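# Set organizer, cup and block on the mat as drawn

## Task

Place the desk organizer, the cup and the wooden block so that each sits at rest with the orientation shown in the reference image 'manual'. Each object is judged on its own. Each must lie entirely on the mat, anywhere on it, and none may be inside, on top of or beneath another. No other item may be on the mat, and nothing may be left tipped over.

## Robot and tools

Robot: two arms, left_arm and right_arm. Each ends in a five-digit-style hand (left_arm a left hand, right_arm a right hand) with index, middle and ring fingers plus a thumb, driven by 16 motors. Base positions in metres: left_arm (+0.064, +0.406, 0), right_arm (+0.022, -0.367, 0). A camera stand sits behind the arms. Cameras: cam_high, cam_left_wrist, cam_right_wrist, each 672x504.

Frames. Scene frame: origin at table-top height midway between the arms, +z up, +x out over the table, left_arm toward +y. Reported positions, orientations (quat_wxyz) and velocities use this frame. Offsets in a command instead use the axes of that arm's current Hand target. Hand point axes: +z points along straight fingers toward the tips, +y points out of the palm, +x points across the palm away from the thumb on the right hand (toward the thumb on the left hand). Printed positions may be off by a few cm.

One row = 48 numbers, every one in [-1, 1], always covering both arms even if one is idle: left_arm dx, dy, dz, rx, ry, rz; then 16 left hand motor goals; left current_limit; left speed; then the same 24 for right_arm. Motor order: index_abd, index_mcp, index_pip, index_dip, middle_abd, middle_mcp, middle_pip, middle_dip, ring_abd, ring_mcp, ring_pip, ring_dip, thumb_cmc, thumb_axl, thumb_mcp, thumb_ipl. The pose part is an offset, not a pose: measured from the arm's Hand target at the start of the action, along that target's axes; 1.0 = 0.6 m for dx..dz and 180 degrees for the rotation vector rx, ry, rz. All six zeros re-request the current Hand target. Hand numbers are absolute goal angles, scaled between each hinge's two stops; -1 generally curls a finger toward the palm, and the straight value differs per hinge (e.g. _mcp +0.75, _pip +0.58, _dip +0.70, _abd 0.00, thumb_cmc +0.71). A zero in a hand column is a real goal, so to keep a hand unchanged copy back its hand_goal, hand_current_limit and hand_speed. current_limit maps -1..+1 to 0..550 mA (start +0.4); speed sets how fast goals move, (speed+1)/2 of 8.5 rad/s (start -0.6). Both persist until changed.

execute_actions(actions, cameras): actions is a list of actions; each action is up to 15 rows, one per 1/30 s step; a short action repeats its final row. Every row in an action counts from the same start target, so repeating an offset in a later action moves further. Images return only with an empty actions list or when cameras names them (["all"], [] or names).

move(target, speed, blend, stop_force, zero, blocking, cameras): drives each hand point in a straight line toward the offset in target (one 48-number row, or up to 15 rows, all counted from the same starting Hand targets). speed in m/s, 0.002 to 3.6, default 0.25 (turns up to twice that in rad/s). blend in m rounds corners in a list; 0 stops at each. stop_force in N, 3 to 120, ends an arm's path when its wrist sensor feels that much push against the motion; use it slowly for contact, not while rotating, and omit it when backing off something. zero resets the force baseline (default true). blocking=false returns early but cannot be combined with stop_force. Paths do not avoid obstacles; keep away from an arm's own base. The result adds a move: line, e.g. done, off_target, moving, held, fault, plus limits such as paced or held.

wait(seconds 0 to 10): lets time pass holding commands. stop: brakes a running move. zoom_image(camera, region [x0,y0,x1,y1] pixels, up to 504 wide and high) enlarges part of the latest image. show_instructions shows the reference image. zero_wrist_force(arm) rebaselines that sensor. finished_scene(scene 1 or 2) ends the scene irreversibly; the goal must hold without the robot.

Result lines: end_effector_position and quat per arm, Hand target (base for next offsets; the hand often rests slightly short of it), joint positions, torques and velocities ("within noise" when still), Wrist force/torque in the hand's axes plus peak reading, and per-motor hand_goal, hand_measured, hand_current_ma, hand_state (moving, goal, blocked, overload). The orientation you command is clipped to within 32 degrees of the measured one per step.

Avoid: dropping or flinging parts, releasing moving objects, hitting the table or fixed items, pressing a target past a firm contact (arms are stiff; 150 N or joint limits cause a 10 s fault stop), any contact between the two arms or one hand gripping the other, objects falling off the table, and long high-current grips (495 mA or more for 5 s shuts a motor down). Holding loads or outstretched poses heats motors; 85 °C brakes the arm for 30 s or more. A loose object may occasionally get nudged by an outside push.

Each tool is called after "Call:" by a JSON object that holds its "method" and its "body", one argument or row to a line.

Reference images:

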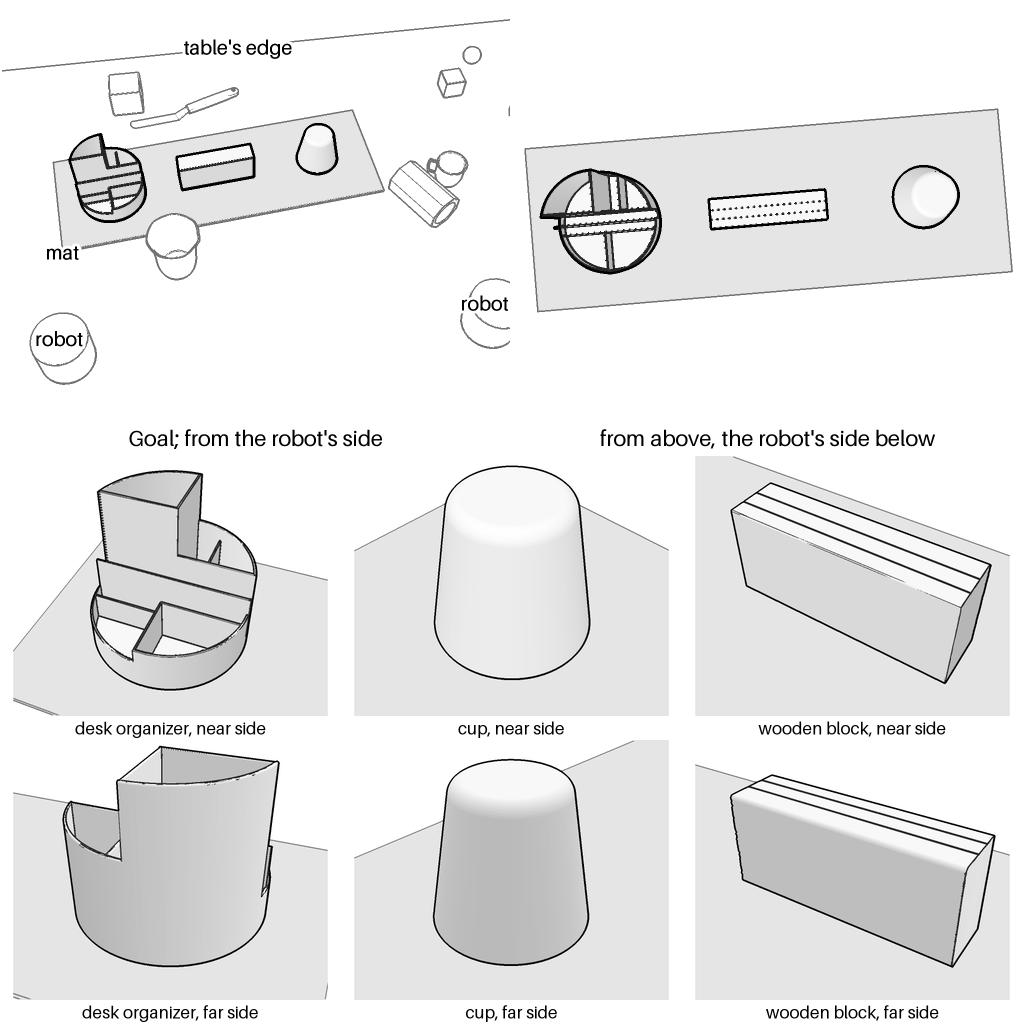

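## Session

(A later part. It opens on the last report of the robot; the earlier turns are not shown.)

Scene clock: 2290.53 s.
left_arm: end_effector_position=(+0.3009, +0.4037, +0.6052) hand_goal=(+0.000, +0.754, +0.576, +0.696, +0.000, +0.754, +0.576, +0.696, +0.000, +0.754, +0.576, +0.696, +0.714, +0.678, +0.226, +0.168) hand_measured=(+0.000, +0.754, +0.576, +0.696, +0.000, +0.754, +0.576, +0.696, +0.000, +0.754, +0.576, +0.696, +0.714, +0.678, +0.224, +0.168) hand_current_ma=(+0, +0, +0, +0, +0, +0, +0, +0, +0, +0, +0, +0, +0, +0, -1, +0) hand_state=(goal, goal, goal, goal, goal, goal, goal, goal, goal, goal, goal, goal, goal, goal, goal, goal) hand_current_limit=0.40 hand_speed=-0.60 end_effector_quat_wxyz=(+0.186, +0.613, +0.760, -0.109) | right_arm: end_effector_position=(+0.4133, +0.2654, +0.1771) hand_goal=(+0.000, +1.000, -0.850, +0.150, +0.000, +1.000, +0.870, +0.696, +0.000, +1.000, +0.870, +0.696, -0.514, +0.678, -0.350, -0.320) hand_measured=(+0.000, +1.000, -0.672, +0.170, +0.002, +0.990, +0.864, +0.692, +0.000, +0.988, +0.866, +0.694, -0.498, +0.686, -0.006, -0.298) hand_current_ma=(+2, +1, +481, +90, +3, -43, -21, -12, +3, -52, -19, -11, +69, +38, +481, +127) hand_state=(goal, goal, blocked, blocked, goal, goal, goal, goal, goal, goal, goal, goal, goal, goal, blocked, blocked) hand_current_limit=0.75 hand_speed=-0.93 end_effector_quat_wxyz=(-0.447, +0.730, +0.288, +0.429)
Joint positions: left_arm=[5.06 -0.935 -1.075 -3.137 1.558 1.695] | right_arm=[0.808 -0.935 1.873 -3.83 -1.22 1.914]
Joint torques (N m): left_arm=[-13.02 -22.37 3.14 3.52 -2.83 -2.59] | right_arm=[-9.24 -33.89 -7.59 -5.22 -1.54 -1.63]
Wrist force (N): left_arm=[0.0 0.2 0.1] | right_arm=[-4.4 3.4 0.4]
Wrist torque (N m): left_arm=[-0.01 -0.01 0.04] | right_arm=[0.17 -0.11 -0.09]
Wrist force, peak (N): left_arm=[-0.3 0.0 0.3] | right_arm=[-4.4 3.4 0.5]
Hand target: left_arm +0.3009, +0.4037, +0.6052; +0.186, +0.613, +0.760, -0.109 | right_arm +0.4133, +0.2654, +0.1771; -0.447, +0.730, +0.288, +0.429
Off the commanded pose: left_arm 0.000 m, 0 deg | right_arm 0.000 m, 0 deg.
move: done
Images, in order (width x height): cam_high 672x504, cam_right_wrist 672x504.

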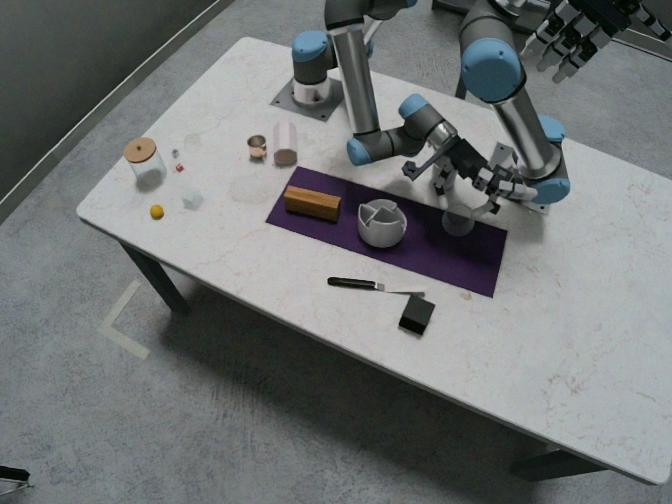

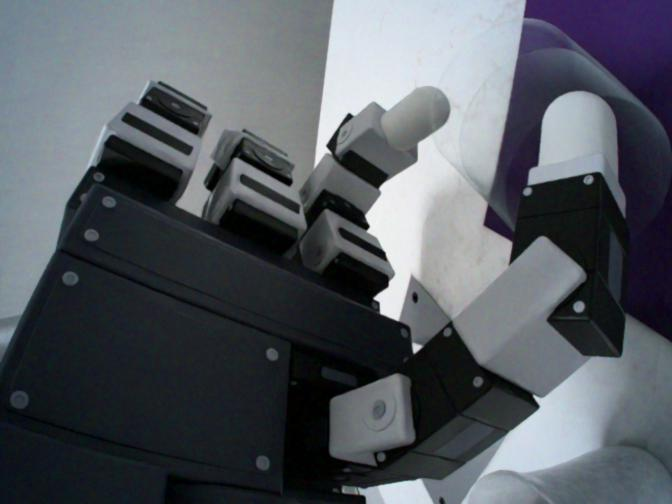

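Call:
{"method": "move", "body": {
  "target": [0,0,0,0,0,0, 0,0.754,0.576,0.696,0,0.754,0.576,0.696,0,0.754,0.576,0.696,0.714,0.678,0.226,0.168,0.4,-0.6, -0.0628,0.0698,0.0403,0,0,0, 0,1,-0.85,0.15,0,1,0.869,0.696,0,1,0.869,0.696,-0.514,0.678,-0.35,-0.32,0.6,-0.93],
  "speed": 0.06,
  "stop_force": 5,
  "cameras": ["cam_high", "cam_right_wrist"]
}}

Call:
{"method": "zoom_image", "body": {
  "camera": "cam_high",
  "region": [420, 180, 510, 270]
}}

Scene clock: 2340.20 s.
left_arm: end_effector_position=(+0.3009, +0.4037, +0.6052) hand_goal=(+0.000, +0.754, +0.576, +0.696, +0.000, +0.754, +0.576, +0.696, +0.000, +0.754, +0.576, +0.696, +0.714, +0.678, +0.226, +0.168) hand_measured=(+0.000, +0.754, +0.576, +0.696, +0.000, +0.754, +0.576, +0.696, +0.000, +0.754, +0.576, +0.696, +0.714, +0.678, +0.224, +0.168) hand_current_ma=(+0, +0, +0, +0, +0, +0, +0, +0, +0, +0, +0, +0, +0, +0, -1, +0) hand_state=(goal, goal, goal, goal, goal, goal, goal, goal, goal, goal, goal, goal, goal, goal, goal, goal) hand_current_limit=0.40 hand_speed=-0.60 end_effector_quat_wxyz=(+0.186, +0.613, +0.760, -0.109) | right_arm: end_effector_position=(+0.4383, +0.2676, +0.1212) hand_goal=(+0.000, +1.000, -0.850, +0.150, +0.000, +1.000, +0.870, +0.696, +0.000, +1.000, +0.870, +0.696, -0.514, +0.678, -0.350, -0.320) hand_measured=(+0.000, +1.000, -0.672, +0.170, +0.002, +0.990, +0.864, +0.692, +0.000, +0.988, +0.866, +0.694, -0.498, +0.686, -0.006, -0.298) hand_current_ma=(+2, +1, +440, +90, +3, -43, -20, -12, +3, -52, -19, -11, +70, +38, +440, +127) hand_state=(goal, goal, blocked, blocked, goal, goal, goal, goal, goal, goal, goal, goal, goal, goal, blocked, blocked) hand_current_limit=0.60 hand_speed=-0.93 end_effector_quat_wxyz=(-0.447, +0.730, +0.288, +0.429)
Joint positions: left_arm=[5.06 -0.935 -1.075 -3.137 1.558 1.695] | right_arm=[0.776 -0.802 1.829 -3.916 -1.189 1.905]
Joint torques (N m): left_arm=[-12.06 -22.25 3.12 3.48 -2.79 -2.67] | right_arm=[-10.92 -35.68 -26.26 -5.21 2.08 -1.65]
Wrist force (N): left_arm=[-0.2 -0.1 0.2] | right_arm=[-4.3 3.1 0.1]
Wrist torque (N m): left_arm=[-0.06 0.01 0.03] | right_arm=[0.15 -0.11 -0.10]
Wrist force, peak (N): left_arm=[-0.3 0.1 0.4] | right_arm=[-4.6 3.4 0.5]
Hand target: left_arm +0.3009, +0.4037, +0.6052; +0.186, +0.613, +0.760, -0.109 | right_arm +0.4383, +0.2676, +0.1212; -0.447, +0.730, +0.288, +0.429
Off the commanded pose: left_arm 0.000 m, 0 deg | right_arm 0.000 m, 0 deg.
move: done
Images, in order (width x height): cam_high 672x504, cam_right_wrist 672x504.

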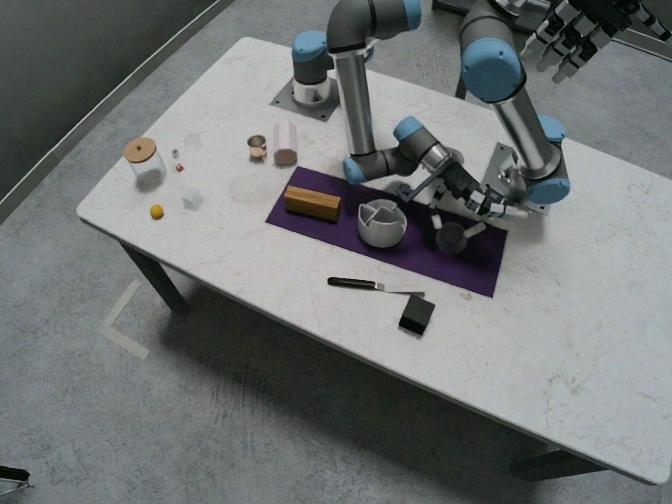

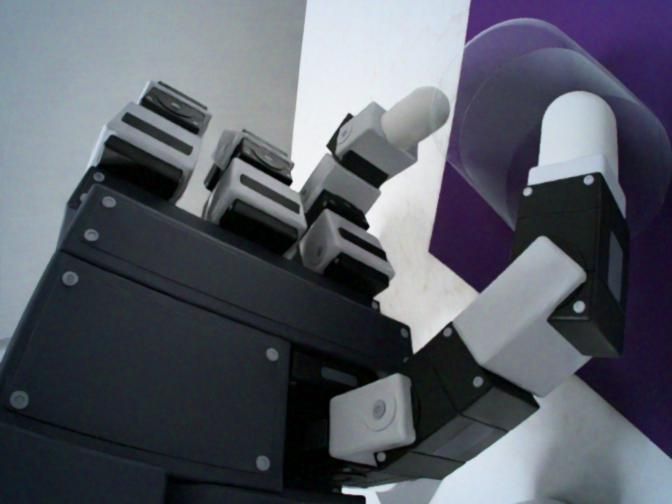

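Scaled by 5.600 from the camera's 672x504 image, which has a finer 960x720 frame.

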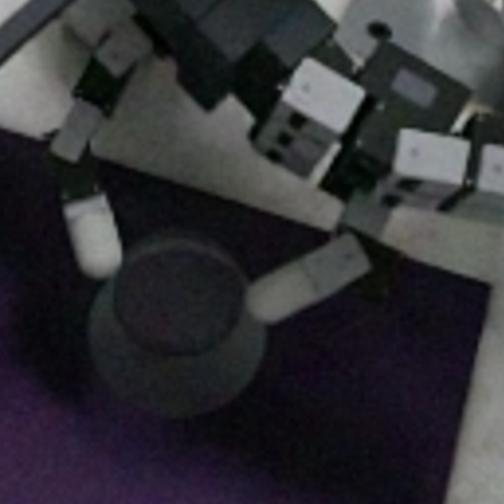

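Call:
{"method": "move", "body": {
  "target": [0,0,0,0,0,0, 0,0.754,0.576,0.696,0,0.754,0.576,0.696,0,0.754,0.576,0.696,0.714,0.678,0.226,0.168,0.4,-0.6, -0.0382,0.0176,0.0101,0,0,0, 0,1,-0.85,0.15,0,1,0.869,0.696,0,1,0.869,0.696,-0.514,0.678,-0.35,-0.32,0.4,-0.93],
  "speed": 0.015,
  "stop_force": 4,
  "cameras": ["cam_high", "cam_right_wrist"]
}}

Call:
{"method": "zoom_image", "body": {
  "camera": "cam_high",
  "region": [420, 200, 490, 270]
}}

Scene clock: 2350.57 s.
left_arm: end_effector_position=(+0.3009, +0.4037, +0.6052) hand_goal=(+0.000, +0.754, +0.576, +0.696, +0.000, +0.754, +0.576, +0.696, +0.000, +0.754, +0.576, +0.696, +0.714, +0.678, +0.226, +0.168) hand_measured=(+0.000, +0.754, +0.576, +0.696, +0.000, +0.754, +0.576, +0.696, +0.000, +0.754, +0.576, +0.696, +0.714, +0.678, +0.224, +0.168) hand_current_ma=(+0, +0, +0, +0, +0, +0, +0, +0, +0, +0, +0, +0, +0, +0, -1, +0) hand_state=(goal, goal, goal, goal, goal, goal, goal, goal, goal, goal, goal, goal, goal, goal, goal, goal) hand_current_limit=0.40 hand_speed=-0.60 end_effector_quat_wxyz=(+0.186, +0.613, +0.760, -0.109) | right_arm: end_effector_position=(+0.4383, +0.2676, +0.1093) hand_goal=(+0.000, +1.000, -0.850, +0.150, +0.000, +1.000, +0.870, +0.696, +0.000, +1.000, +0.870, +0.696, -0.514, +0.678, -0.350, -0.320) hand_measured=(+0.002, +1.000, -0.672, +0.170, +0.002, +0.990, +0.866, +0.692, +0.002, +0.988, +0.866, +0.694, -0.502, +0.682, -0.006, -0.298) hand_current_ma=(+8, +2, +385, +90, +3, -43, -20, -12, +3, -52, -19, -11, +48, +20, +385, +127) hand_state=(goal, goal, blocked, blocked, goal, goal, goal, goal, goal, goal, goal, goal, goal, goal, blocked, blocked) hand_current_limit=0.40 hand_speed=-0.93 end_effector_quat_wxyz=(-0.447, +0.730, +0.288, +0.429)
Joint positions: left_arm=[5.06 -0.935 -1.075 -3.137 1.558 1.695] | right_arm=[0.776 -0.777 1.826 -3.938 -1.189 1.905]
Joint torques (N m): left_arm=[-13.39 -22.06 3.8 3.48 -2.78 -2.47] | right_arm=[-10.04 -51.04 -3.49 -0.15 -0.28 -1.46]
Wrist force (N): left_arm=[-0.1 0.0 0.1] | right_arm=[-1.5 0.3 -0.1]
Wrist torque (N m): left_arm=[-0.04 0.00 0.05] | right_arm=[0.18 -0.06 -0.01]
Wrist force, peak (N): left_arm=[-0.3 0.2 0.4] | right_arm=[-4.4 3.2 0.2]
Hand target: left_arm +0.3009, +0.4037, +0.6052; +0.186, +0.613, +0.760, -0.109 | right_arm +0.4383, +0.2676, +0.1093; -0.447, +0.730, +0.288, +0.429 (not the last commanded pose)
Off the commanded pose: left_arm 0.000 m, 0 deg | right_arm 0.014 m, 0 deg.
move: contact (right_arm)
Images, in order (width x height): cam_high 672x504, cam_right_wrist 672x504.

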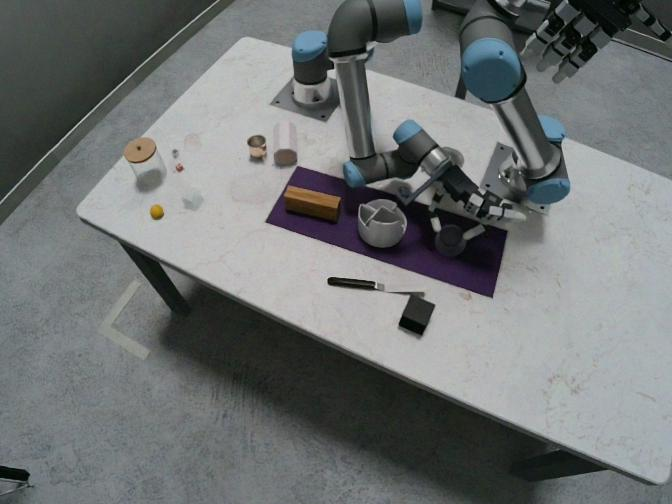

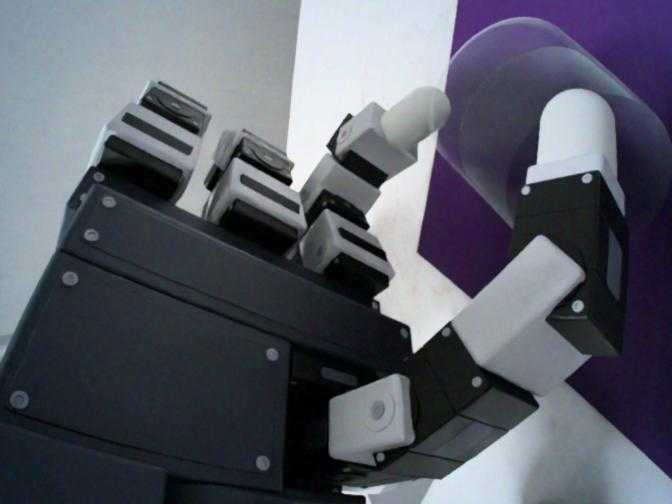

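Scaled by 7.200 from the camera's 672x504 image, which has a finer 960x720 frame.

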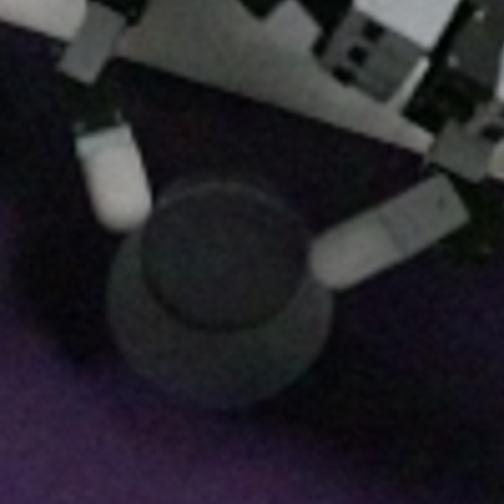

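Call:
{"method": "move", "body": {
  "target": [0,0,0,0,0,0, 0,0.754,0.576,0.696,0,0.754,0.576,0.696,0,0.754,0.576,0.696,0.714,0.678,0.226,0.168,0.4,-0.6, -0.0375,-0.0318,-0.0183,0,0,0, 0,1,-0.85,0.15,0,1,0.869,0.696,0,1,0.869,0.696,-0.514,0.678,-0.35,-0.32,0.0,-0.93],
  "speed": 0.015,
  "stop_force": 8,
  "cameras": ["cam_high", "cam_right_wrist"]
}}

Call:
{"method": "zoom_image", "body": {
  "camera": "cam_high",
  "region": [420, 200, 490, 270]
}}

Scene clock: 2364.77 s.
left_arm: end_effector_position=(+0.3009, +0.4037, +0.6052) hand_goal=(+0.000, +0.754, +0.576, +0.696, +0.000, +0.754, +0.576, +0.696, +0.000, +0.754, +0.576, +0.696, +0.714, +0.678, +0.226, +0.168) hand_measured=(+0.000, +0.754, +0.576, +0.696, +0.000, +0.754, +0.576, +0.696, +0.000, +0.754, +0.576, +0.696, +0.714, +0.678, +0.224, +0.168) hand_current_ma=(+0, +0, +0, +0, +0, +0, +0, +0, +0, +0, +0, +0, +0, +0, -1, +0) hand_state=(goal, goal, goal, goal, goal, goal, goal, goal, goal, goal, goal, goal, goal, goal, goal, goal) hand_current_limit=0.40 hand_speed=-0.60 end_effector_quat_wxyz=(+0.186, +0.613, +0.760, -0.109) | right_arm: end_effector_position=(+0.4085, +0.2651, +0.0997) hand_goal=(+0.000, +1.000, -0.850, +0.150, +0.000, +1.000, +0.870, +0.696, +0.000, +1.000, +0.870, +0.696, -0.514, +0.678, -0.350, -0.320) hand_measured=(+0.002, +1.000, -0.672, +0.170, +0.002, +0.990, +0.866, +0.692, +0.002, +0.988, +0.866, +0.694, -0.514, +0.676, -0.006, -0.298) hand_current_ma=(+8, +2, +275, +90, +3, -43, -20, -12, +3, -52, -19, -11, +2, -5, +275, +127) hand_state=(goal, goal, blocked, blocked, goal, goal, goal, goal, goal, goal, goal, goal, goal, goal, blocked, blocked) hand_current_limit=0.00 hand_speed=-0.93 end_effector_quat_wxyz=(-0.447, +0.730, +0.288, +0.429)
Joint positions: left_arm=[5.06 -0.935 -1.075 -3.137 1.558 1.695] | right_arm=[0.815 -0.776 1.875 -3.992 -1.226 1.915]
Joint torques (N m): left_arm=[-12.77 -22.34 3.93 3.51 -2.67 -2.25] | right_arm=[13.71 -34.43 -1.98 -4.78 -1.83 1.2]
Wrist force (N): left_arm=[0.0 0.1 0.1] | right_arm=[-2.4 1.8 0.6]
Wrist torque (N m): left_arm=[-0.03 -0.01 0.05] | right_arm=[0.14 -0.09 -0.18]
Wrist force, peak (N): left_arm=[0.0 0.1 0.5] | right_arm=[-3.0 1.8 0.3]
Hand target: left_arm +0.3009, +0.4037, +0.6052; +0.186, +0.613, +0.760, -0.109 | right_arm +0.4085, +0.2651, +0.0997; -0.447, +0.730, +0.288, +0.429
Off the commanded pose: left_arm 0.000 m, 0 deg | right_arm 0.000 m, 0 deg.
move: done
Images, in order (width x height): cam_high 672x504, cam_right_wrist 672x504.

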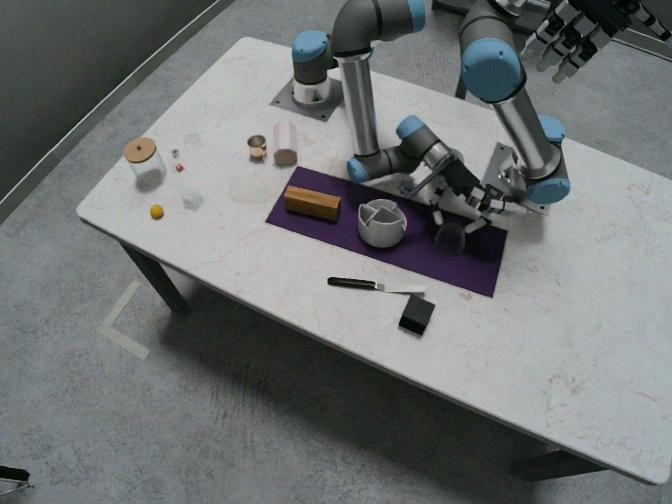

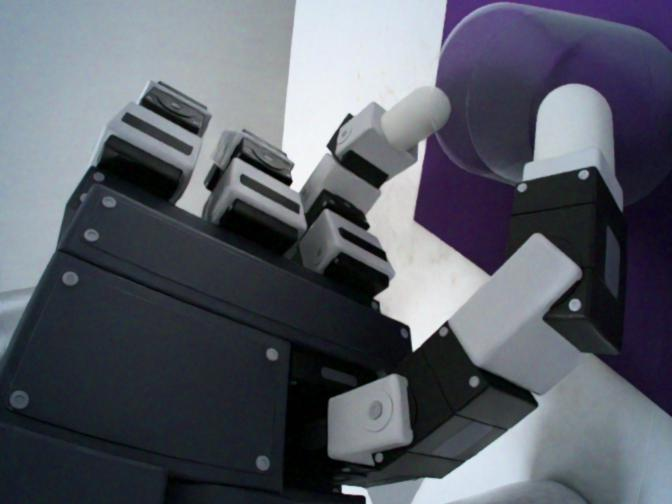

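Scaled by 7.200 from the camera's 672x504 image, which has a finer 960x720 frame.

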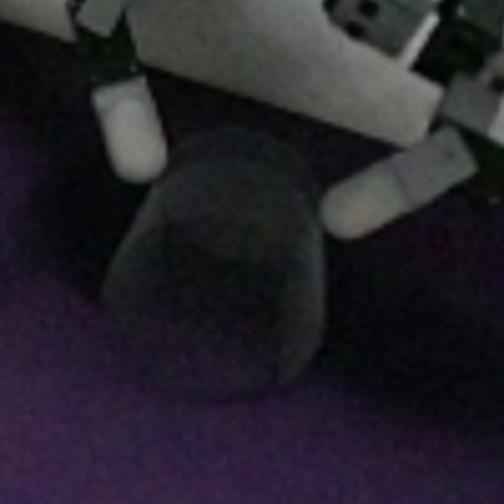

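Call:
{"method": "move", "body": {
  "target": [
    [0,0,0,0,0,0, 0,0.754,0.576,0.696,0,0.754,0.576,0.696,0,0.754,0.576,0.696,0.714,0.678,0.226,0.168,0.4,-0.6, -0.0044,0.002,0.0012,0,0,0, 0,1,-0.66,0.17,0,1,0.869,0.696,0,1,0.869,0.696,-0.514,0.678,0.0,-0.30,-0.2,-0.95]
  ],
  "speed": 0.02,
  "cameras": ["cam_high"]
}}

Call:
{"method": "zoom_image", "body": {
  "camera": "cam_high",
  "region": [420, 200, 490, 270]
}}

Scene clock: 2375.63 s.
left_arm: end_effector_position=(+0.3009, +0.4037, +0.6052) hand_goal=(+0.000, +0.754, +0.576, +0.696, +0.000, +0.754, +0.576, +0.696, +0.000, +0.754, +0.576, +0.696, +0.714, +0.678, +0.226, +0.168) hand_measured=(+0.000, +0.754, +0.576, +0.696, +0.000, +0.754, +0.576, +0.696, +0.000, +0.754, +0.576, +0.696, +0.714, +0.678, +0.224, +0.168) hand_current_ma=(+0, +0, +0, +0, +0, +0, +0, +0, +0, +0, +0, +0, +0, +0, -1, +0) hand_state=(goal, goal, goal, goal, goal, goal, goal, goal, goal, goal, goal, goal, goal, goal, goal, goal) hand_current_limit=0.40 hand_speed=-0.60 end_effector_quat_wxyz=(+0.186, +0.613, +0.760, -0.109) | right_arm: end_effector_position=(+0.4085, +0.2652, +0.0968) hand_goal=(+0.000, +1.000, -0.660, +0.170, +0.000, +1.000, +0.870, +0.696, +0.000, +1.000, +0.870, +0.696, -0.514, +0.678, +0.000, -0.300) hand_measured=(+0.002, +1.000, -0.648, +0.180, +0.002, +0.990, +0.866, +0.692, +0.002, +0.988, +0.866, +0.694, -0.510, +0.678, -0.002, -0.298) hand_current_ma=(+8, +1, +54, +40, +3, -43, -20, -12, +3, -52, -19, -11, +18, -2, -9, +13) hand_state=(goal, goal, goal, goal, goal, goal, goal, goal, goal, goal, goal, goal, goal, goal, goal, goal) hand_current_limit=-0.20 hand_speed=-0.95 end_effector_quat_wxyz=(-0.447, +0.730, +0.288, +0.429)
Joint positions: left_arm=[5.06 -0.935 -1.075 -3.137 1.558 1.695] | right_arm=[0.815 -0.77 1.874 -3.997 -1.226 1.915]
Joint torques (N m): left_arm=[-12.96 -22.94 4.31 3.48 -2.72 -2.45] | right_arm=[12.05 -36.02 -22.34 -4.57 -1.83 1.3]
Wrist force (N): left_arm=[-0.1 0.1 0.4] | right_arm=[-2.2 0.7 0.9]
Wrist torque (N m): left_arm=[-0.05 0.01 0.04] | right_arm=[0.16 -0.05 -0.15]
Wrist force, peak (N): left_arm=[-0.4 0.1 0.2] | right_arm=[-2.7 1.7 0.5]
Hand target: left_arm +0.3009, +0.4037, +0.6052; +0.186, +0.613, +0.760, -0.109 | right_arm +0.4085, +0.2652, +0.0967; -0.447, +0.730, +0.288, +0.429
Off the commanded pose: left_arm 0.000 m, 0 deg | right_arm 0.000 m, 0 deg.
move: done
Images, in order (width x height): cam_high 672x504.

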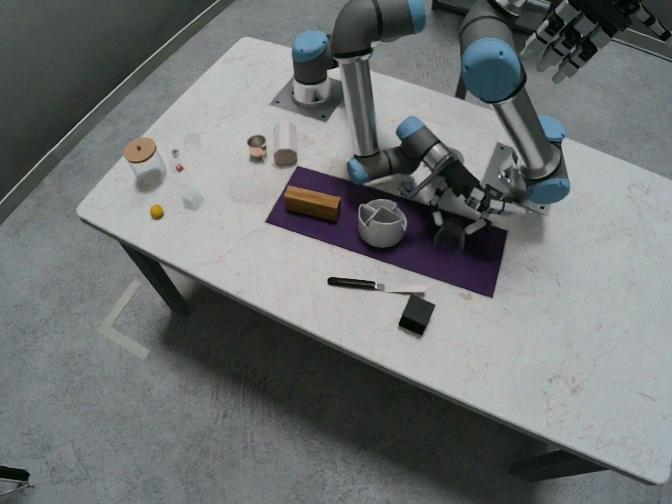

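Scaled by 7.200 from the camera's 672x504 image, which has a finer 960x720 frame.

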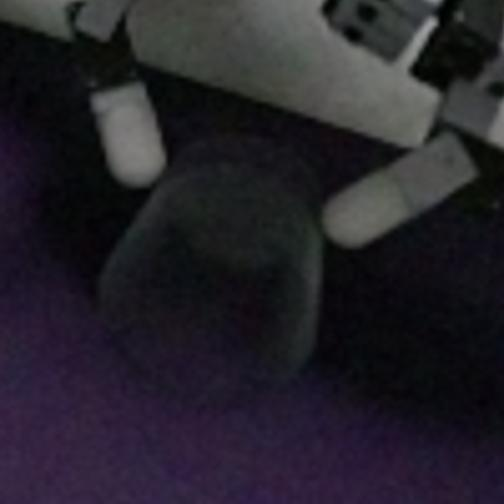

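Call:
{"method": "move", "body": {
  "target": [
    [0,0,0,0,0,0, 0,0.754,0.576,0.696,0,0.754,0.576,0.696,0,0.754,0.576,0.696,0.714,0.678,0.226,0.168,0.4,-0.6, 0,0,0,0,0,0, 0,1,-0.50,0.17,0,1,0.869,0.696,0,1,0.869,0.696,-0.514,0.678,0.10,-0.30,0.2,-0.97]
  ],
  "speed": 0.02,
  "cameras": ["cam_high", "cam_right_wrist"]
}}

Call:
{"method": "zoom_image", "body": {
  "camera": "cam_high",
  "region": [420, 200, 490, 270]
}}

Scene clock: 2383.90 s.
left_arm: end_effector_position=(+0.3009, +0.4037, +0.6052) hand_goal=(+0.000, +0.754, +0.576, +0.696, +0.000, +0.754, +0.576, +0.696, +0.000, +0.754, +0.576, +0.696, +0.714, +0.678, +0.226, +0.168) hand_measured=(+0.000, +0.754, +0.576, +0.696, +0.000, +0.754, +0.576, +0.696, +0.000, +0.754, +0.576, +0.696, +0.714, +0.678, +0.224, +0.168) hand_current_ma=(+0, +0, +0, +0, +0, +0, +0, +0, +0, +0, +0, +0, +0, +0, -1, +0) hand_state=(goal, goal, goal, goal, goal, goal, goal, goal, goal, goal, goal, goal, goal, goal, goal, goal) hand_current_limit=0.40 hand_speed=-0.60 end_effector_quat_wxyz=(+0.186, +0.613, +0.760, -0.109) | right_arm: end_effector_position=(+0.4085, +0.2652, +0.0967) hand_goal=(+0.000, +1.000, -0.500, +0.170, +0.000, +1.000, +0.870, +0.696, +0.000, +1.000, +0.870, +0.696, -0.514, +0.678, +0.100, -0.300) hand_measured=(+0.002, +0.998, -0.504, +0.172, +0.002, +0.990, +0.866, +0.692, +0.002, +0.988, +0.866, +0.694, -0.510, +0.678, +0.098, -0.298) hand_current_ma=(+8, -4, -13, +9, +3, -43, -20, -12, +3, -52, -19, -11, +19, -2, -12, +12) hand_state=(goal, goal, goal, goal, goal, goal, goal, goal, goal, goal, goal, goal, goal, goal, goal, goal) hand_current_limit=0.20 hand_speed=-0.97 end_effector_quat_wxyz=(-0.447, +0.730, +0.288, +0.429)
Joint positions: left_arm=[5.06 -0.935 -1.075 -3.137 1.558 1.695] | right_arm=[0.815 -0.769 1.874 -3.997 -1.226 1.915]
Joint torques (N m): left_arm=[-13.34 -21.38 2.79 3.32 -2.69 -2.46] | right_arm=[10.71 -37.03 -21.94 -4.47 -0.56 1.24]
Wrist force (N): left_arm=[0.0 0.0 0.3] | right_arm=[-2.6 2.1 -0.3]
Wrist torque (N m): left_arm=[-0.06 -0.01 0.05] | right_arm=[0.13 -0.07 -0.19]
Wrist force, peak (N): left_arm=[-0.1 -0.3 0.3] | right_arm=[-3.1 1.5 0.1]
Hand target: left_arm +0.3009, +0.4037, +0.6052; +0.186, +0.613, +0.760, -0.109 | right_arm +0.4085, +0.2652, +0.0967; -0.447, +0.730, +0.288, +0.429
Off the commanded pose: left_arm 0.000 m, 0 deg | right_arm 0.000 m, 0 deg.
move: done
Images, in order (width x height): cam_high 672x504, cam_right_wrist 672x504.

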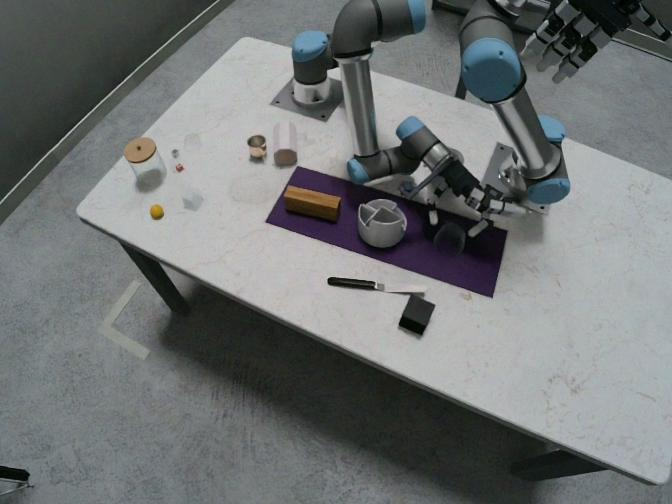

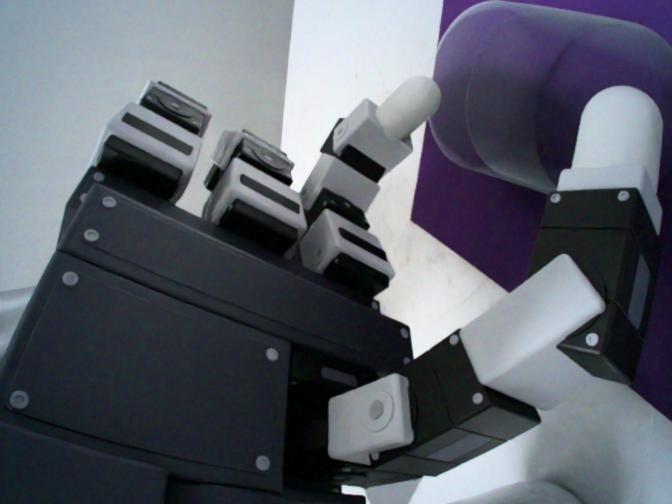

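Scaled by 7.200 from the camera's 672x504 image, which has a finer 960x720 frame.

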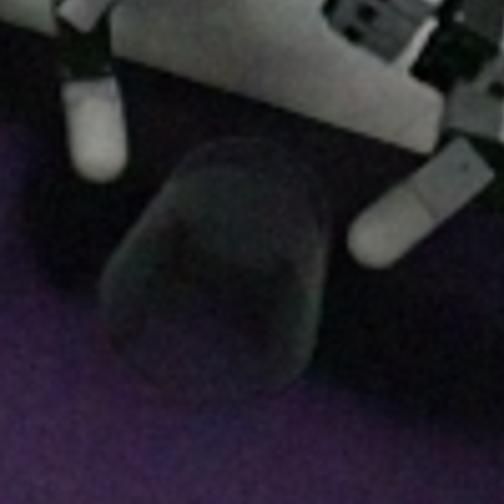

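Call:
{"method": "move", "body": {
  "target": [
    [0,0,0,0,0,0, 0,0.754,0.576,0.696,0,0.754,0.576,0.696,0,0.754,0.576,0.696,0.714,0.678,0.226,0.168,0.4,-0.6, 0.1177,-0.0541,-0.0313,0,0,0, 0,1,-0.50,0.17,0,1,0.869,0.696,0,1,0.869,0.696,-0.514,0.678,0.10,-0.30,0.2,-0.97],
    [0,0,0,0,0,0, 0,0.754,0.576,0.696,0,0.754,0.576,0.696,0,0.754,0.576,0.696,0.714,0.678,0.226,0.168,0.4,-0.6, 0.2943,0.073,-0.439,0,0,0, 0,1,-0.50,0.17,0,1,0.869,0.696,0,1,0.869,0.696,-0.514,0.678,0.10,-0.30,0.2,-0.97]
  ],
  "speed": [0.06,0.3],
  "blend": [0.02,0],
  "cameras": ["cam_high", "cam_right_wrist"]
}}

Call:
{"method": "zoom_image", "body": {
  "camera": "cam_high",
  "region": [420, 200, 490, 270]
}}

Call:
{"method": "zoom_image", "body": {
  "camera": "cam_high",
  "region": [260, 150, 520, 310]
}}

Scene clock: 2396.27 s.
left_arm: end_effector_position=(+0.3009, +0.4037, +0.6052) hand_goal=(+0.000, +0.754, +0.576, +0.696, +0.000, +0.754, +0.576, +0.696, +0.000, +0.754, +0.576, +0.696, +0.714, +0.678, +0.226, +0.168) hand_measured=(+0.000, +0.754, +0.576, +0.696, +0.000, +0.754, +0.576, +0.696, +0.000, +0.754, +0.576, +0.696, +0.714, +0.678, +0.224, +0.168) hand_current_ma=(+0, +0, +0, +0, +0, +0, +0, +0, +0, +0, +0, +0, +0, +0, -1, +0) hand_state=(goal, goal, goal, goal, goal, goal, goal, goal, goal, goal, goal, goal, goal, goal, goal, goal) hand_current_limit=0.40 hand_speed=-0.60 end_effector_quat_wxyz=(+0.186, +0.613, +0.760, -0.109) | right_arm: end_effector_position=(+0.4290, +0.0156, +0.2961) hand_goal=(+0.000, +1.000, -0.500, +0.170, +0.000, +1.000, +0.870, +0.696, +0.000, +1.000, +0.870, +0.696, -0.514, +0.678, +0.100, -0.300) hand_measured=(+0.002, +0.998, -0.502, +0.172, +0.002, +0.990, +0.866, +0.692, +0.002, +0.988, +0.866, +0.694, -0.508, +0.678, +0.098, -0.298) hand_current_ma=(+8, -5, -11, +9, +4, -42, -19, -12, +3, -52, -18, -11, +21, -2, -9, +11) hand_state=(goal, goal, goal, goal, goal, goal, goal, goal, goal, goal, goal, goal, goal, goal, goal, goal) hand_current_limit=0.20 hand_speed=-0.97 end_effector_quat_wxyz=(-0.447, +0.730, +0.288, +0.429)
Joint positions: left_arm=[5.06 -0.935 -1.075 -3.137 1.558 1.695] | right_arm=[0.263 -1.573 2.356 -3.556 -0.698 1.713]
Joint torques (N m): left_arm=[-11.85 -22.42 2.87 3.59 -2.62 -2.53] | right_arm=[-9.84 -25.41 -8.6 -0.31 2.36 -1.25]
Wrist force (N): left_arm=[-0.1 -0.1 0.3] | right_arm=[-2.4 2.1 0.0]
Wrist torque (N m): left_arm=[-0.06 0.01 0.04] | right_arm=[0.15 -0.05 -0.09]
Wrist force, peak (N): left_arm=[-0.1 0.2 0.5] | right_arm=[-3.0 2.4 -0.2]
Hand target: left_arm +0.3009, +0.4037, +0.6052; +0.186, +0.613, +0.760, -0.109 | right_arm +0.4290, +0.0156, +0.2961; -0.447, +0.730, +0.288, +0.429
Off the commanded pose: left_arm 0.000 m, 0 deg | right_arm 0.000 m, 0 deg.
move: done
Images, in order (width x height): cam_high 672x504, cam_right_wrist 672x504.

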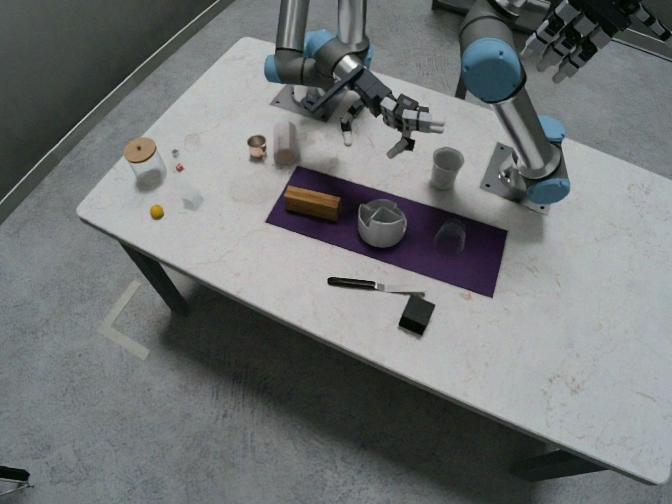

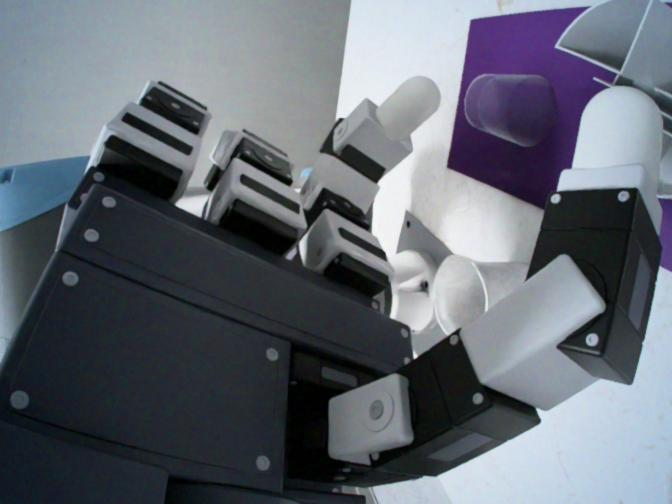

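Scaled by 7.200 from the camera's 672x504 image, which has a finer 960x720 frame.

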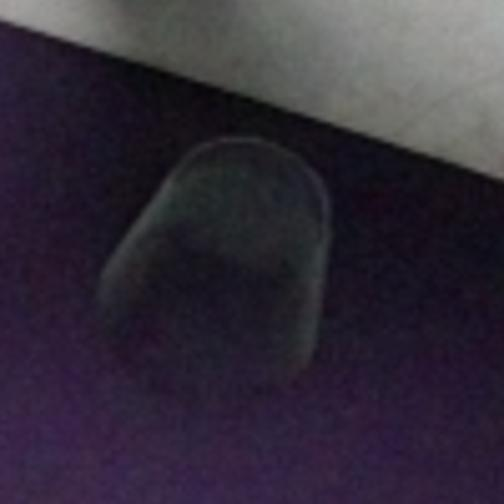

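Scaled by 1.938 from the camera's 672x504 image, which has a finer 960x720 frame.

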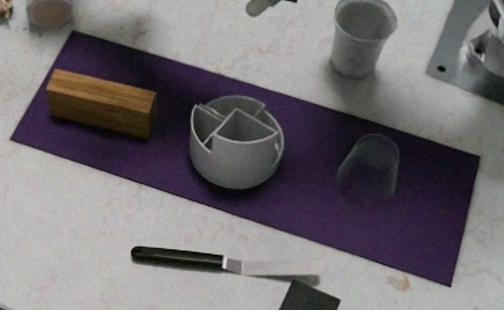

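Call:
{"method": "zoom_image", "body": {
  "camera": "cam_right_wrist",
  "region": [420, 20, 620, 220]
}}

Call:
{"method": "show_instructions", "body": {

}}

Scaled by 2.520 from the camera's 672x504 image, which has a finer 960x720 frame.

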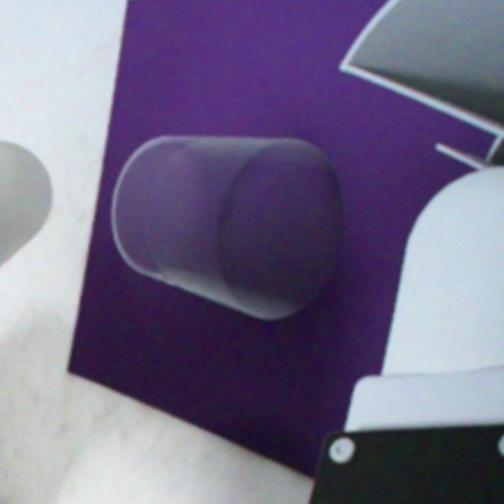

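Reference images for this scene: manual.

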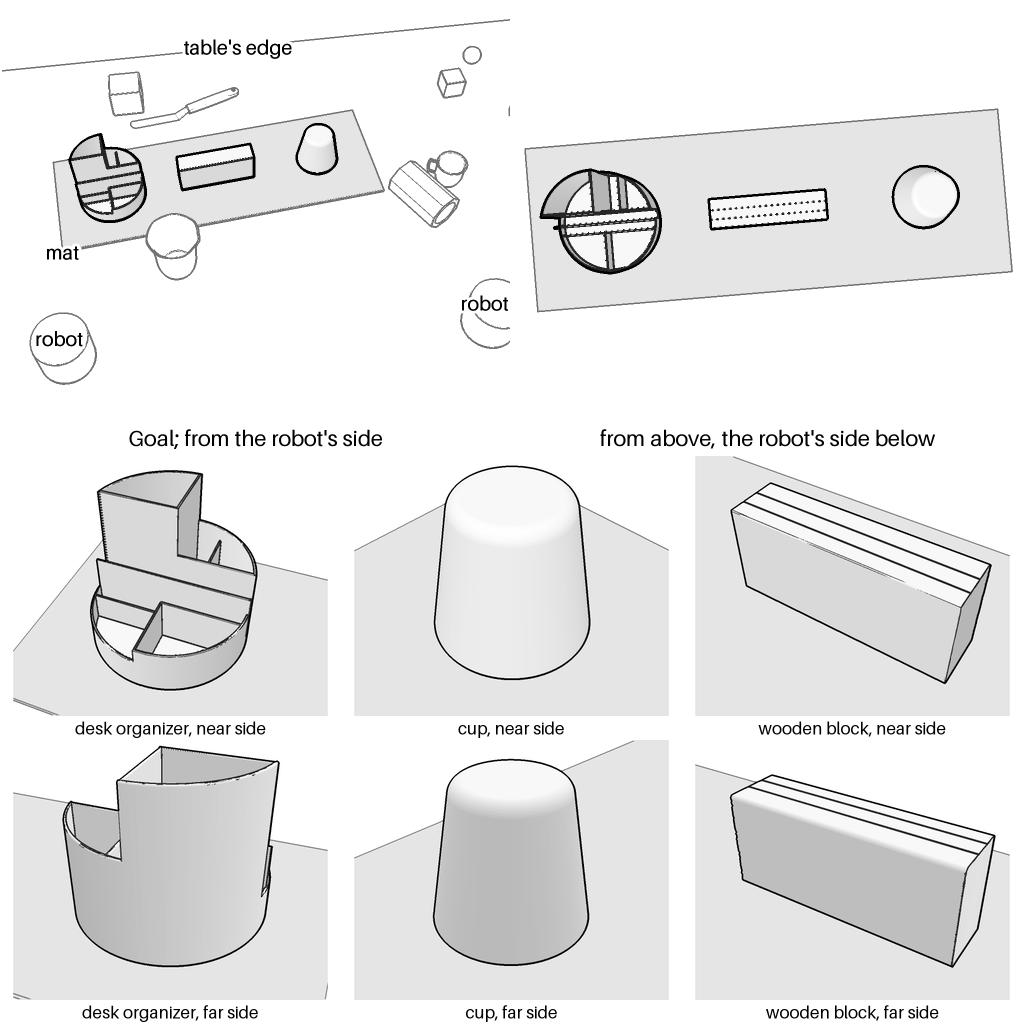

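Call:
{"method": "zoom_image", "body": {
  "camera": "cam_high",
  "region": [345, 190, 425, 255]
}}

Call:
{"method": "zoom_image", "body": {
  "camera": "cam_high",
  "region": [260, 160, 360, 240]
}}

Scaled by 6.300 from the camera's 672x504 image, which has a finer 960x720 frame.

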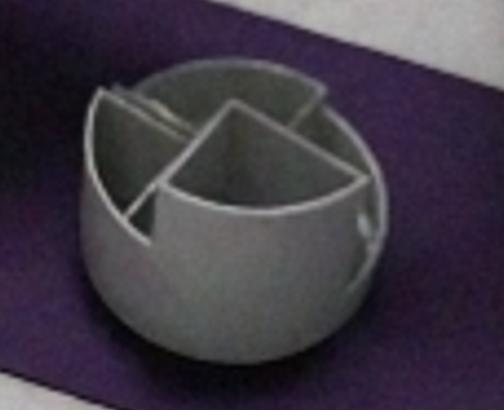

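Scaled by 5.040 from the camera's 672x504 image, which has a finer 960x720 frame.

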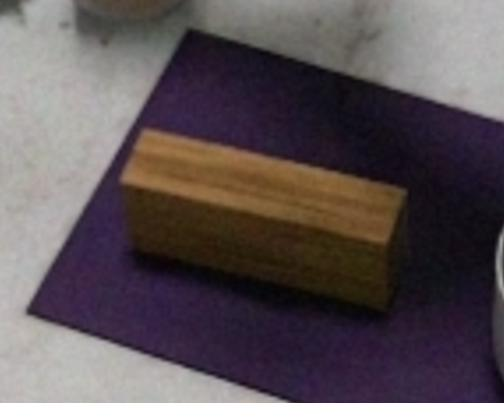

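Call:
{"method": "move", "body": {
  "target": [
    [0,0,0,0,0,0, 0,0.754,0.576,0.696,0,0.754,0.576,0.696,0,0.754,0.576,0.696,0.714,0.678,0.226,0.168,0.4,-0.6, 0.1472,-0.0677,-0.0391,-0.2990,-0.3113,0.1797, 0,0.753,0.577,0.696,0,-0.205,-0.737,-0.174,0,-0.205,-0.737,-0.174,0.714,0.678,0.226,0.168,0.4,-0.6],
    [0,0,0,0,0,0, 0,0.754,0.576,0.696,0,0.754,0.576,0.696,0,0.754,0.576,0.696,0.714,0.678,0.226,0.168,0.4,-0.6, 0.0607,0.1353,0.0222,-0.2990,-0.3113,0.1797, 0,0.753,0.577,0.696,0,-0.205,-0.737,-0.174,0,-0.205,-0.737,-0.174,0.714,0.678,0.226,0.168,0.4,-0.6]
  ],
  "speed": 0.3,
  "cameras": ["cam_high"]
}}

Call:
{"method": "zoom_image", "body": {
  "camera": "cam_high",
  "region": [330, 150, 450, 260]
}}

Scene clock: 2504.80 s.
left_arm: end_effector_position=(+0.3009, +0.4037, +0.6052) hand_goal=(+0.000, +0.754, +0.576, +0.696, +0.000, +0.754, +0.576, +0.696, +0.000, +0.754, +0.576, +0.696, +0.714, +0.678, +0.226, +0.168) hand_measured=(+0.000, +0.754, +0.576, +0.696, +0.000, +0.754, +0.576, +0.696, +0.000, +0.754, +0.576, +0.696, +0.714, +0.678, +0.224, +0.168) hand_current_ma=(+0, +0, +0, +0, +0, +0, +0, +0, +0, +0, +0, +0, +0, +0, -1, +0) hand_state=(goal, goal, goal, goal, goal, goal, goal, goal, goal, goal, goal, goal, goal, goal, goal, goal) hand_current_limit=0.40 hand_speed=-0.60 end_effector_quat_wxyz=(+0.186, +0.613, +0.760, -0.109) | right_arm: end_effector_position=(+0.5161, -0.0063, +0.2924) hand_goal=(+0.000, +0.754, +0.578, +0.696, +0.000, -0.204, -0.736, -0.174, +0.000, -0.204, -0.736, -0.174, +0.714, +0.678, +0.226, +0.168) hand_measured=(+0.002, +0.752, +0.574, +0.694, +0.002, -0.196, -0.732, -0.172, +0.002, -0.194, -0.732, -0.172, +0.712, +0.678, +0.222, +0.166) hand_current_ma=(+8, -10, -13, -10, +4, +38, +16, +11, +3, +46, +15, +9, -10, -2, -18, -13) hand_state=(goal, goal, goal, goal, goal, goal, goal, goal, goal, goal, goal, goal, goal, goal, goal, goal) hand_current_limit=0.40 hand_speed=-0.60 end_effector_quat_wxyz=(-0.001, +0.999, +0.042, +0.001)
Joint positions: left_arm=[5.06 -0.935 -1.075 -3.137 1.558 1.695] | right_arm=[0.509 -1.151 1.224 -1.647 -1.57 2.009]
Joint torques (N m): left_arm=[-14.6 -20.88 3.76 3.46 -2.73 -2.44] | right_arm=[-8.7 -33.72 -36.63 -4.63 1.87 -1.34]
Wrist force (N): left_arm=[-0.1 0.0 0.1] | right_arm=[-0.5 0.9 1.2]
Wrist torque (N m): left_arm=[-0.04 0.00 0.04] | right_arm=[0.06 -0.15 -0.07]
Wrist force, peak (N): left_arm=[-0.2 0.1 0.5] | right_arm=[-2.8 2.5 -0.2]
Hand target: left_arm +0.3009, +0.4037, +0.6052; +0.186, +0.613, +0.760, -0.109 | right_arm +0.5162, -0.0063, +0.2923; -0.001, +0.999, +0.042, +0.001
Off the commanded pose: left_arm 0.000 m, 0 deg | right_arm 0.000 m, 0 deg.
move: done
Images, in order (width x height): cam_high 672x504.

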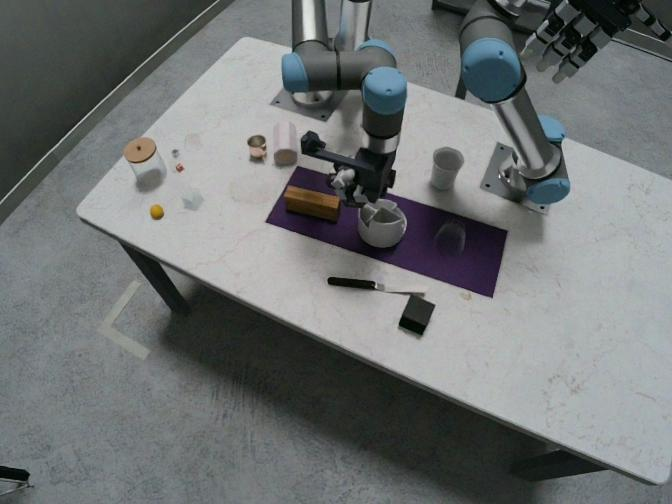

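Scaled by 4.200 from the camera's 672x504 image, which has a finer 960x720 frame.

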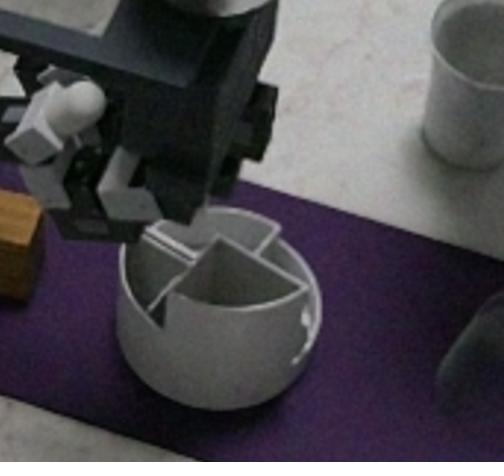

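Call:
{"method": "wait", "body": {
  "seconds": 0.1,
  "cameras": ["cam_right_wrist", "cam_high"]
}}

Call:
{"method": "zoom_image", "body": {
  "camera": "cam_high",
  "region": [330, 150, 410, 230]
}}

Scene clock: 2516.60 s.
left_arm: end_effector_position=(+0.3009, +0.4037, +0.6052) hand_goal=(+0.000, +0.754, +0.576, +0.696, +0.000, +0.754, +0.576, +0.696, +0.000, +0.754, +0.576, +0.696, +0.714, +0.678, +0.226, +0.168) hand_measured=(+0.000, +0.754, +0.576, +0.696, +0.000, +0.754, +0.576, +0.696, +0.000, +0.754, +0.576, +0.696, +0.714, +0.678, +0.224, +0.168) hand_current_ma=(+0, +0, +0, +0, +0, +0, +0, +0, +0, +0, +0, +0, +0, +0, -1, +0) hand_state=(goal, goal, goal, goal, goal, goal, goal, goal, goal, goal, goal, goal, goal, goal, goal, goal) hand_current_limit=0.40 hand_speed=-0.60 end_effector_quat_wxyz=(+0.186, +0.613, +0.760, -0.109) | right_arm: end_effector_position=(+0.5162, -0.0063, +0.2923) hand_goal=(+0.000, +0.754, +0.578, +0.696, +0.000, -0.204, -0.736, -0.174, +0.000, -0.204, -0.736, -0.174, +0.714, +0.678, +0.226, +0.168) hand_measured=(+0.002, +0.752, +0.574, +0.694, +0.002, -0.196, -0.732, -0.172, +0.002, -0.194, -0.732, -0.172, +0.712, +0.678, +0.222, +0.166) hand_current_ma=(+8, -10, -13, -10, +4, +38, +16, +11, +3, +46, +15, +9, -10, -2, -18, -13) hand_state=(goal, goal, goal, goal, goal, goal, goal, goal, goal, goal, goal, goal, goal, goal, goal, goal) hand_current_limit=0.40 hand_speed=-0.60 end_effector_quat_wxyz=(-0.001, +0.999, +0.042, +0.001)
Joint positions: left_arm=[5.06 -0.935 -1.075 -3.137 1.558 1.695] | right_arm=[0.509 -1.151 1.224 -1.647 -1.57 2.009]
Joint torques (N m): left_arm=[-13.57 -20.89 3.04 3.58 -2.85 -2.46] | right_arm=[-10.89 -32.16 -35.95 -4.63 1.93 -1.56]
Wrist force (N): left_arm=[-0.2 0.0 0.1] | right_arm=[-0.6 0.9 1.3]
Wrist torque (N m): left_arm=[-0.04 0.01 0.03] | right_arm=[0.05 -0.14 -0.06]
Wrist force, peak (N): left_arm=[-0.1 0.1 0.4] | right_arm=[-0.6 1.3 1.3]
Hand target: left_arm +0.3009, +0.4037, +0.6052; +0.186, +0.613, +0.760, -0.109 | right_arm +0.5162, -0.0063, +0.2923; -0.001, +0.999, +0.042, +0.001
Off the commanded pose: left_arm 0.000 m, 0 deg | right_arm 0.000 m, 0 deg.
wait: 0.10 s; at rest from the start
Images, in order (width x height): cam_high 672x504, cam_right_wrist 672x504.

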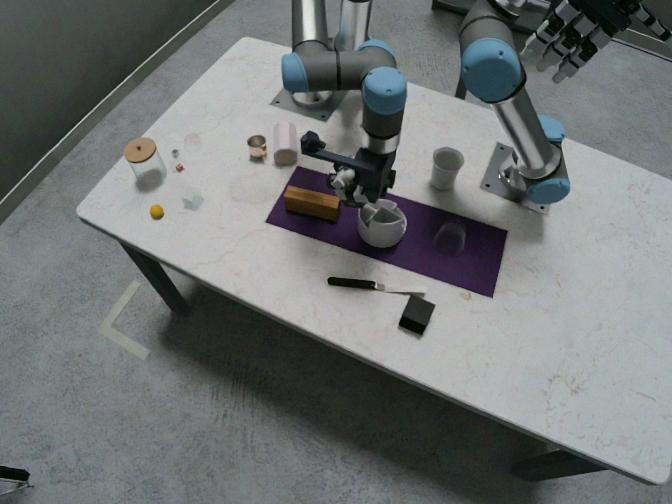

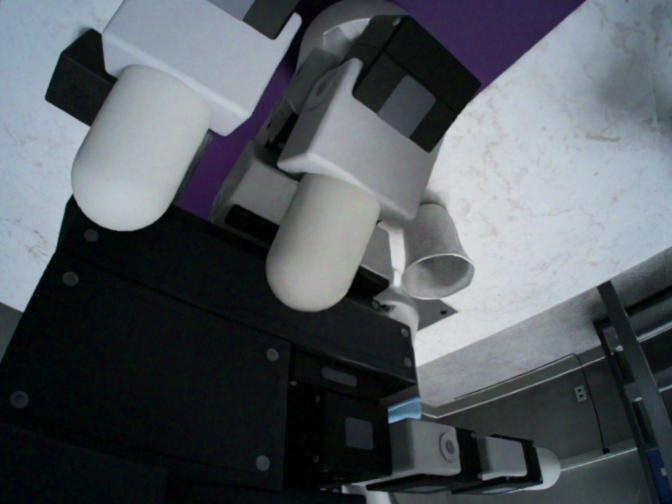

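Scaled by 6.300 from the camera's 672x504 image, which has a finer 960x720 frame.

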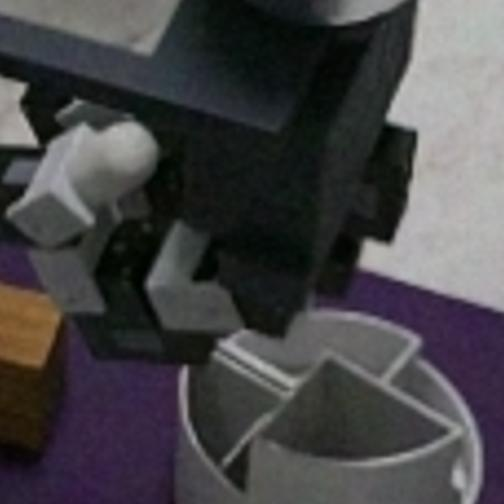

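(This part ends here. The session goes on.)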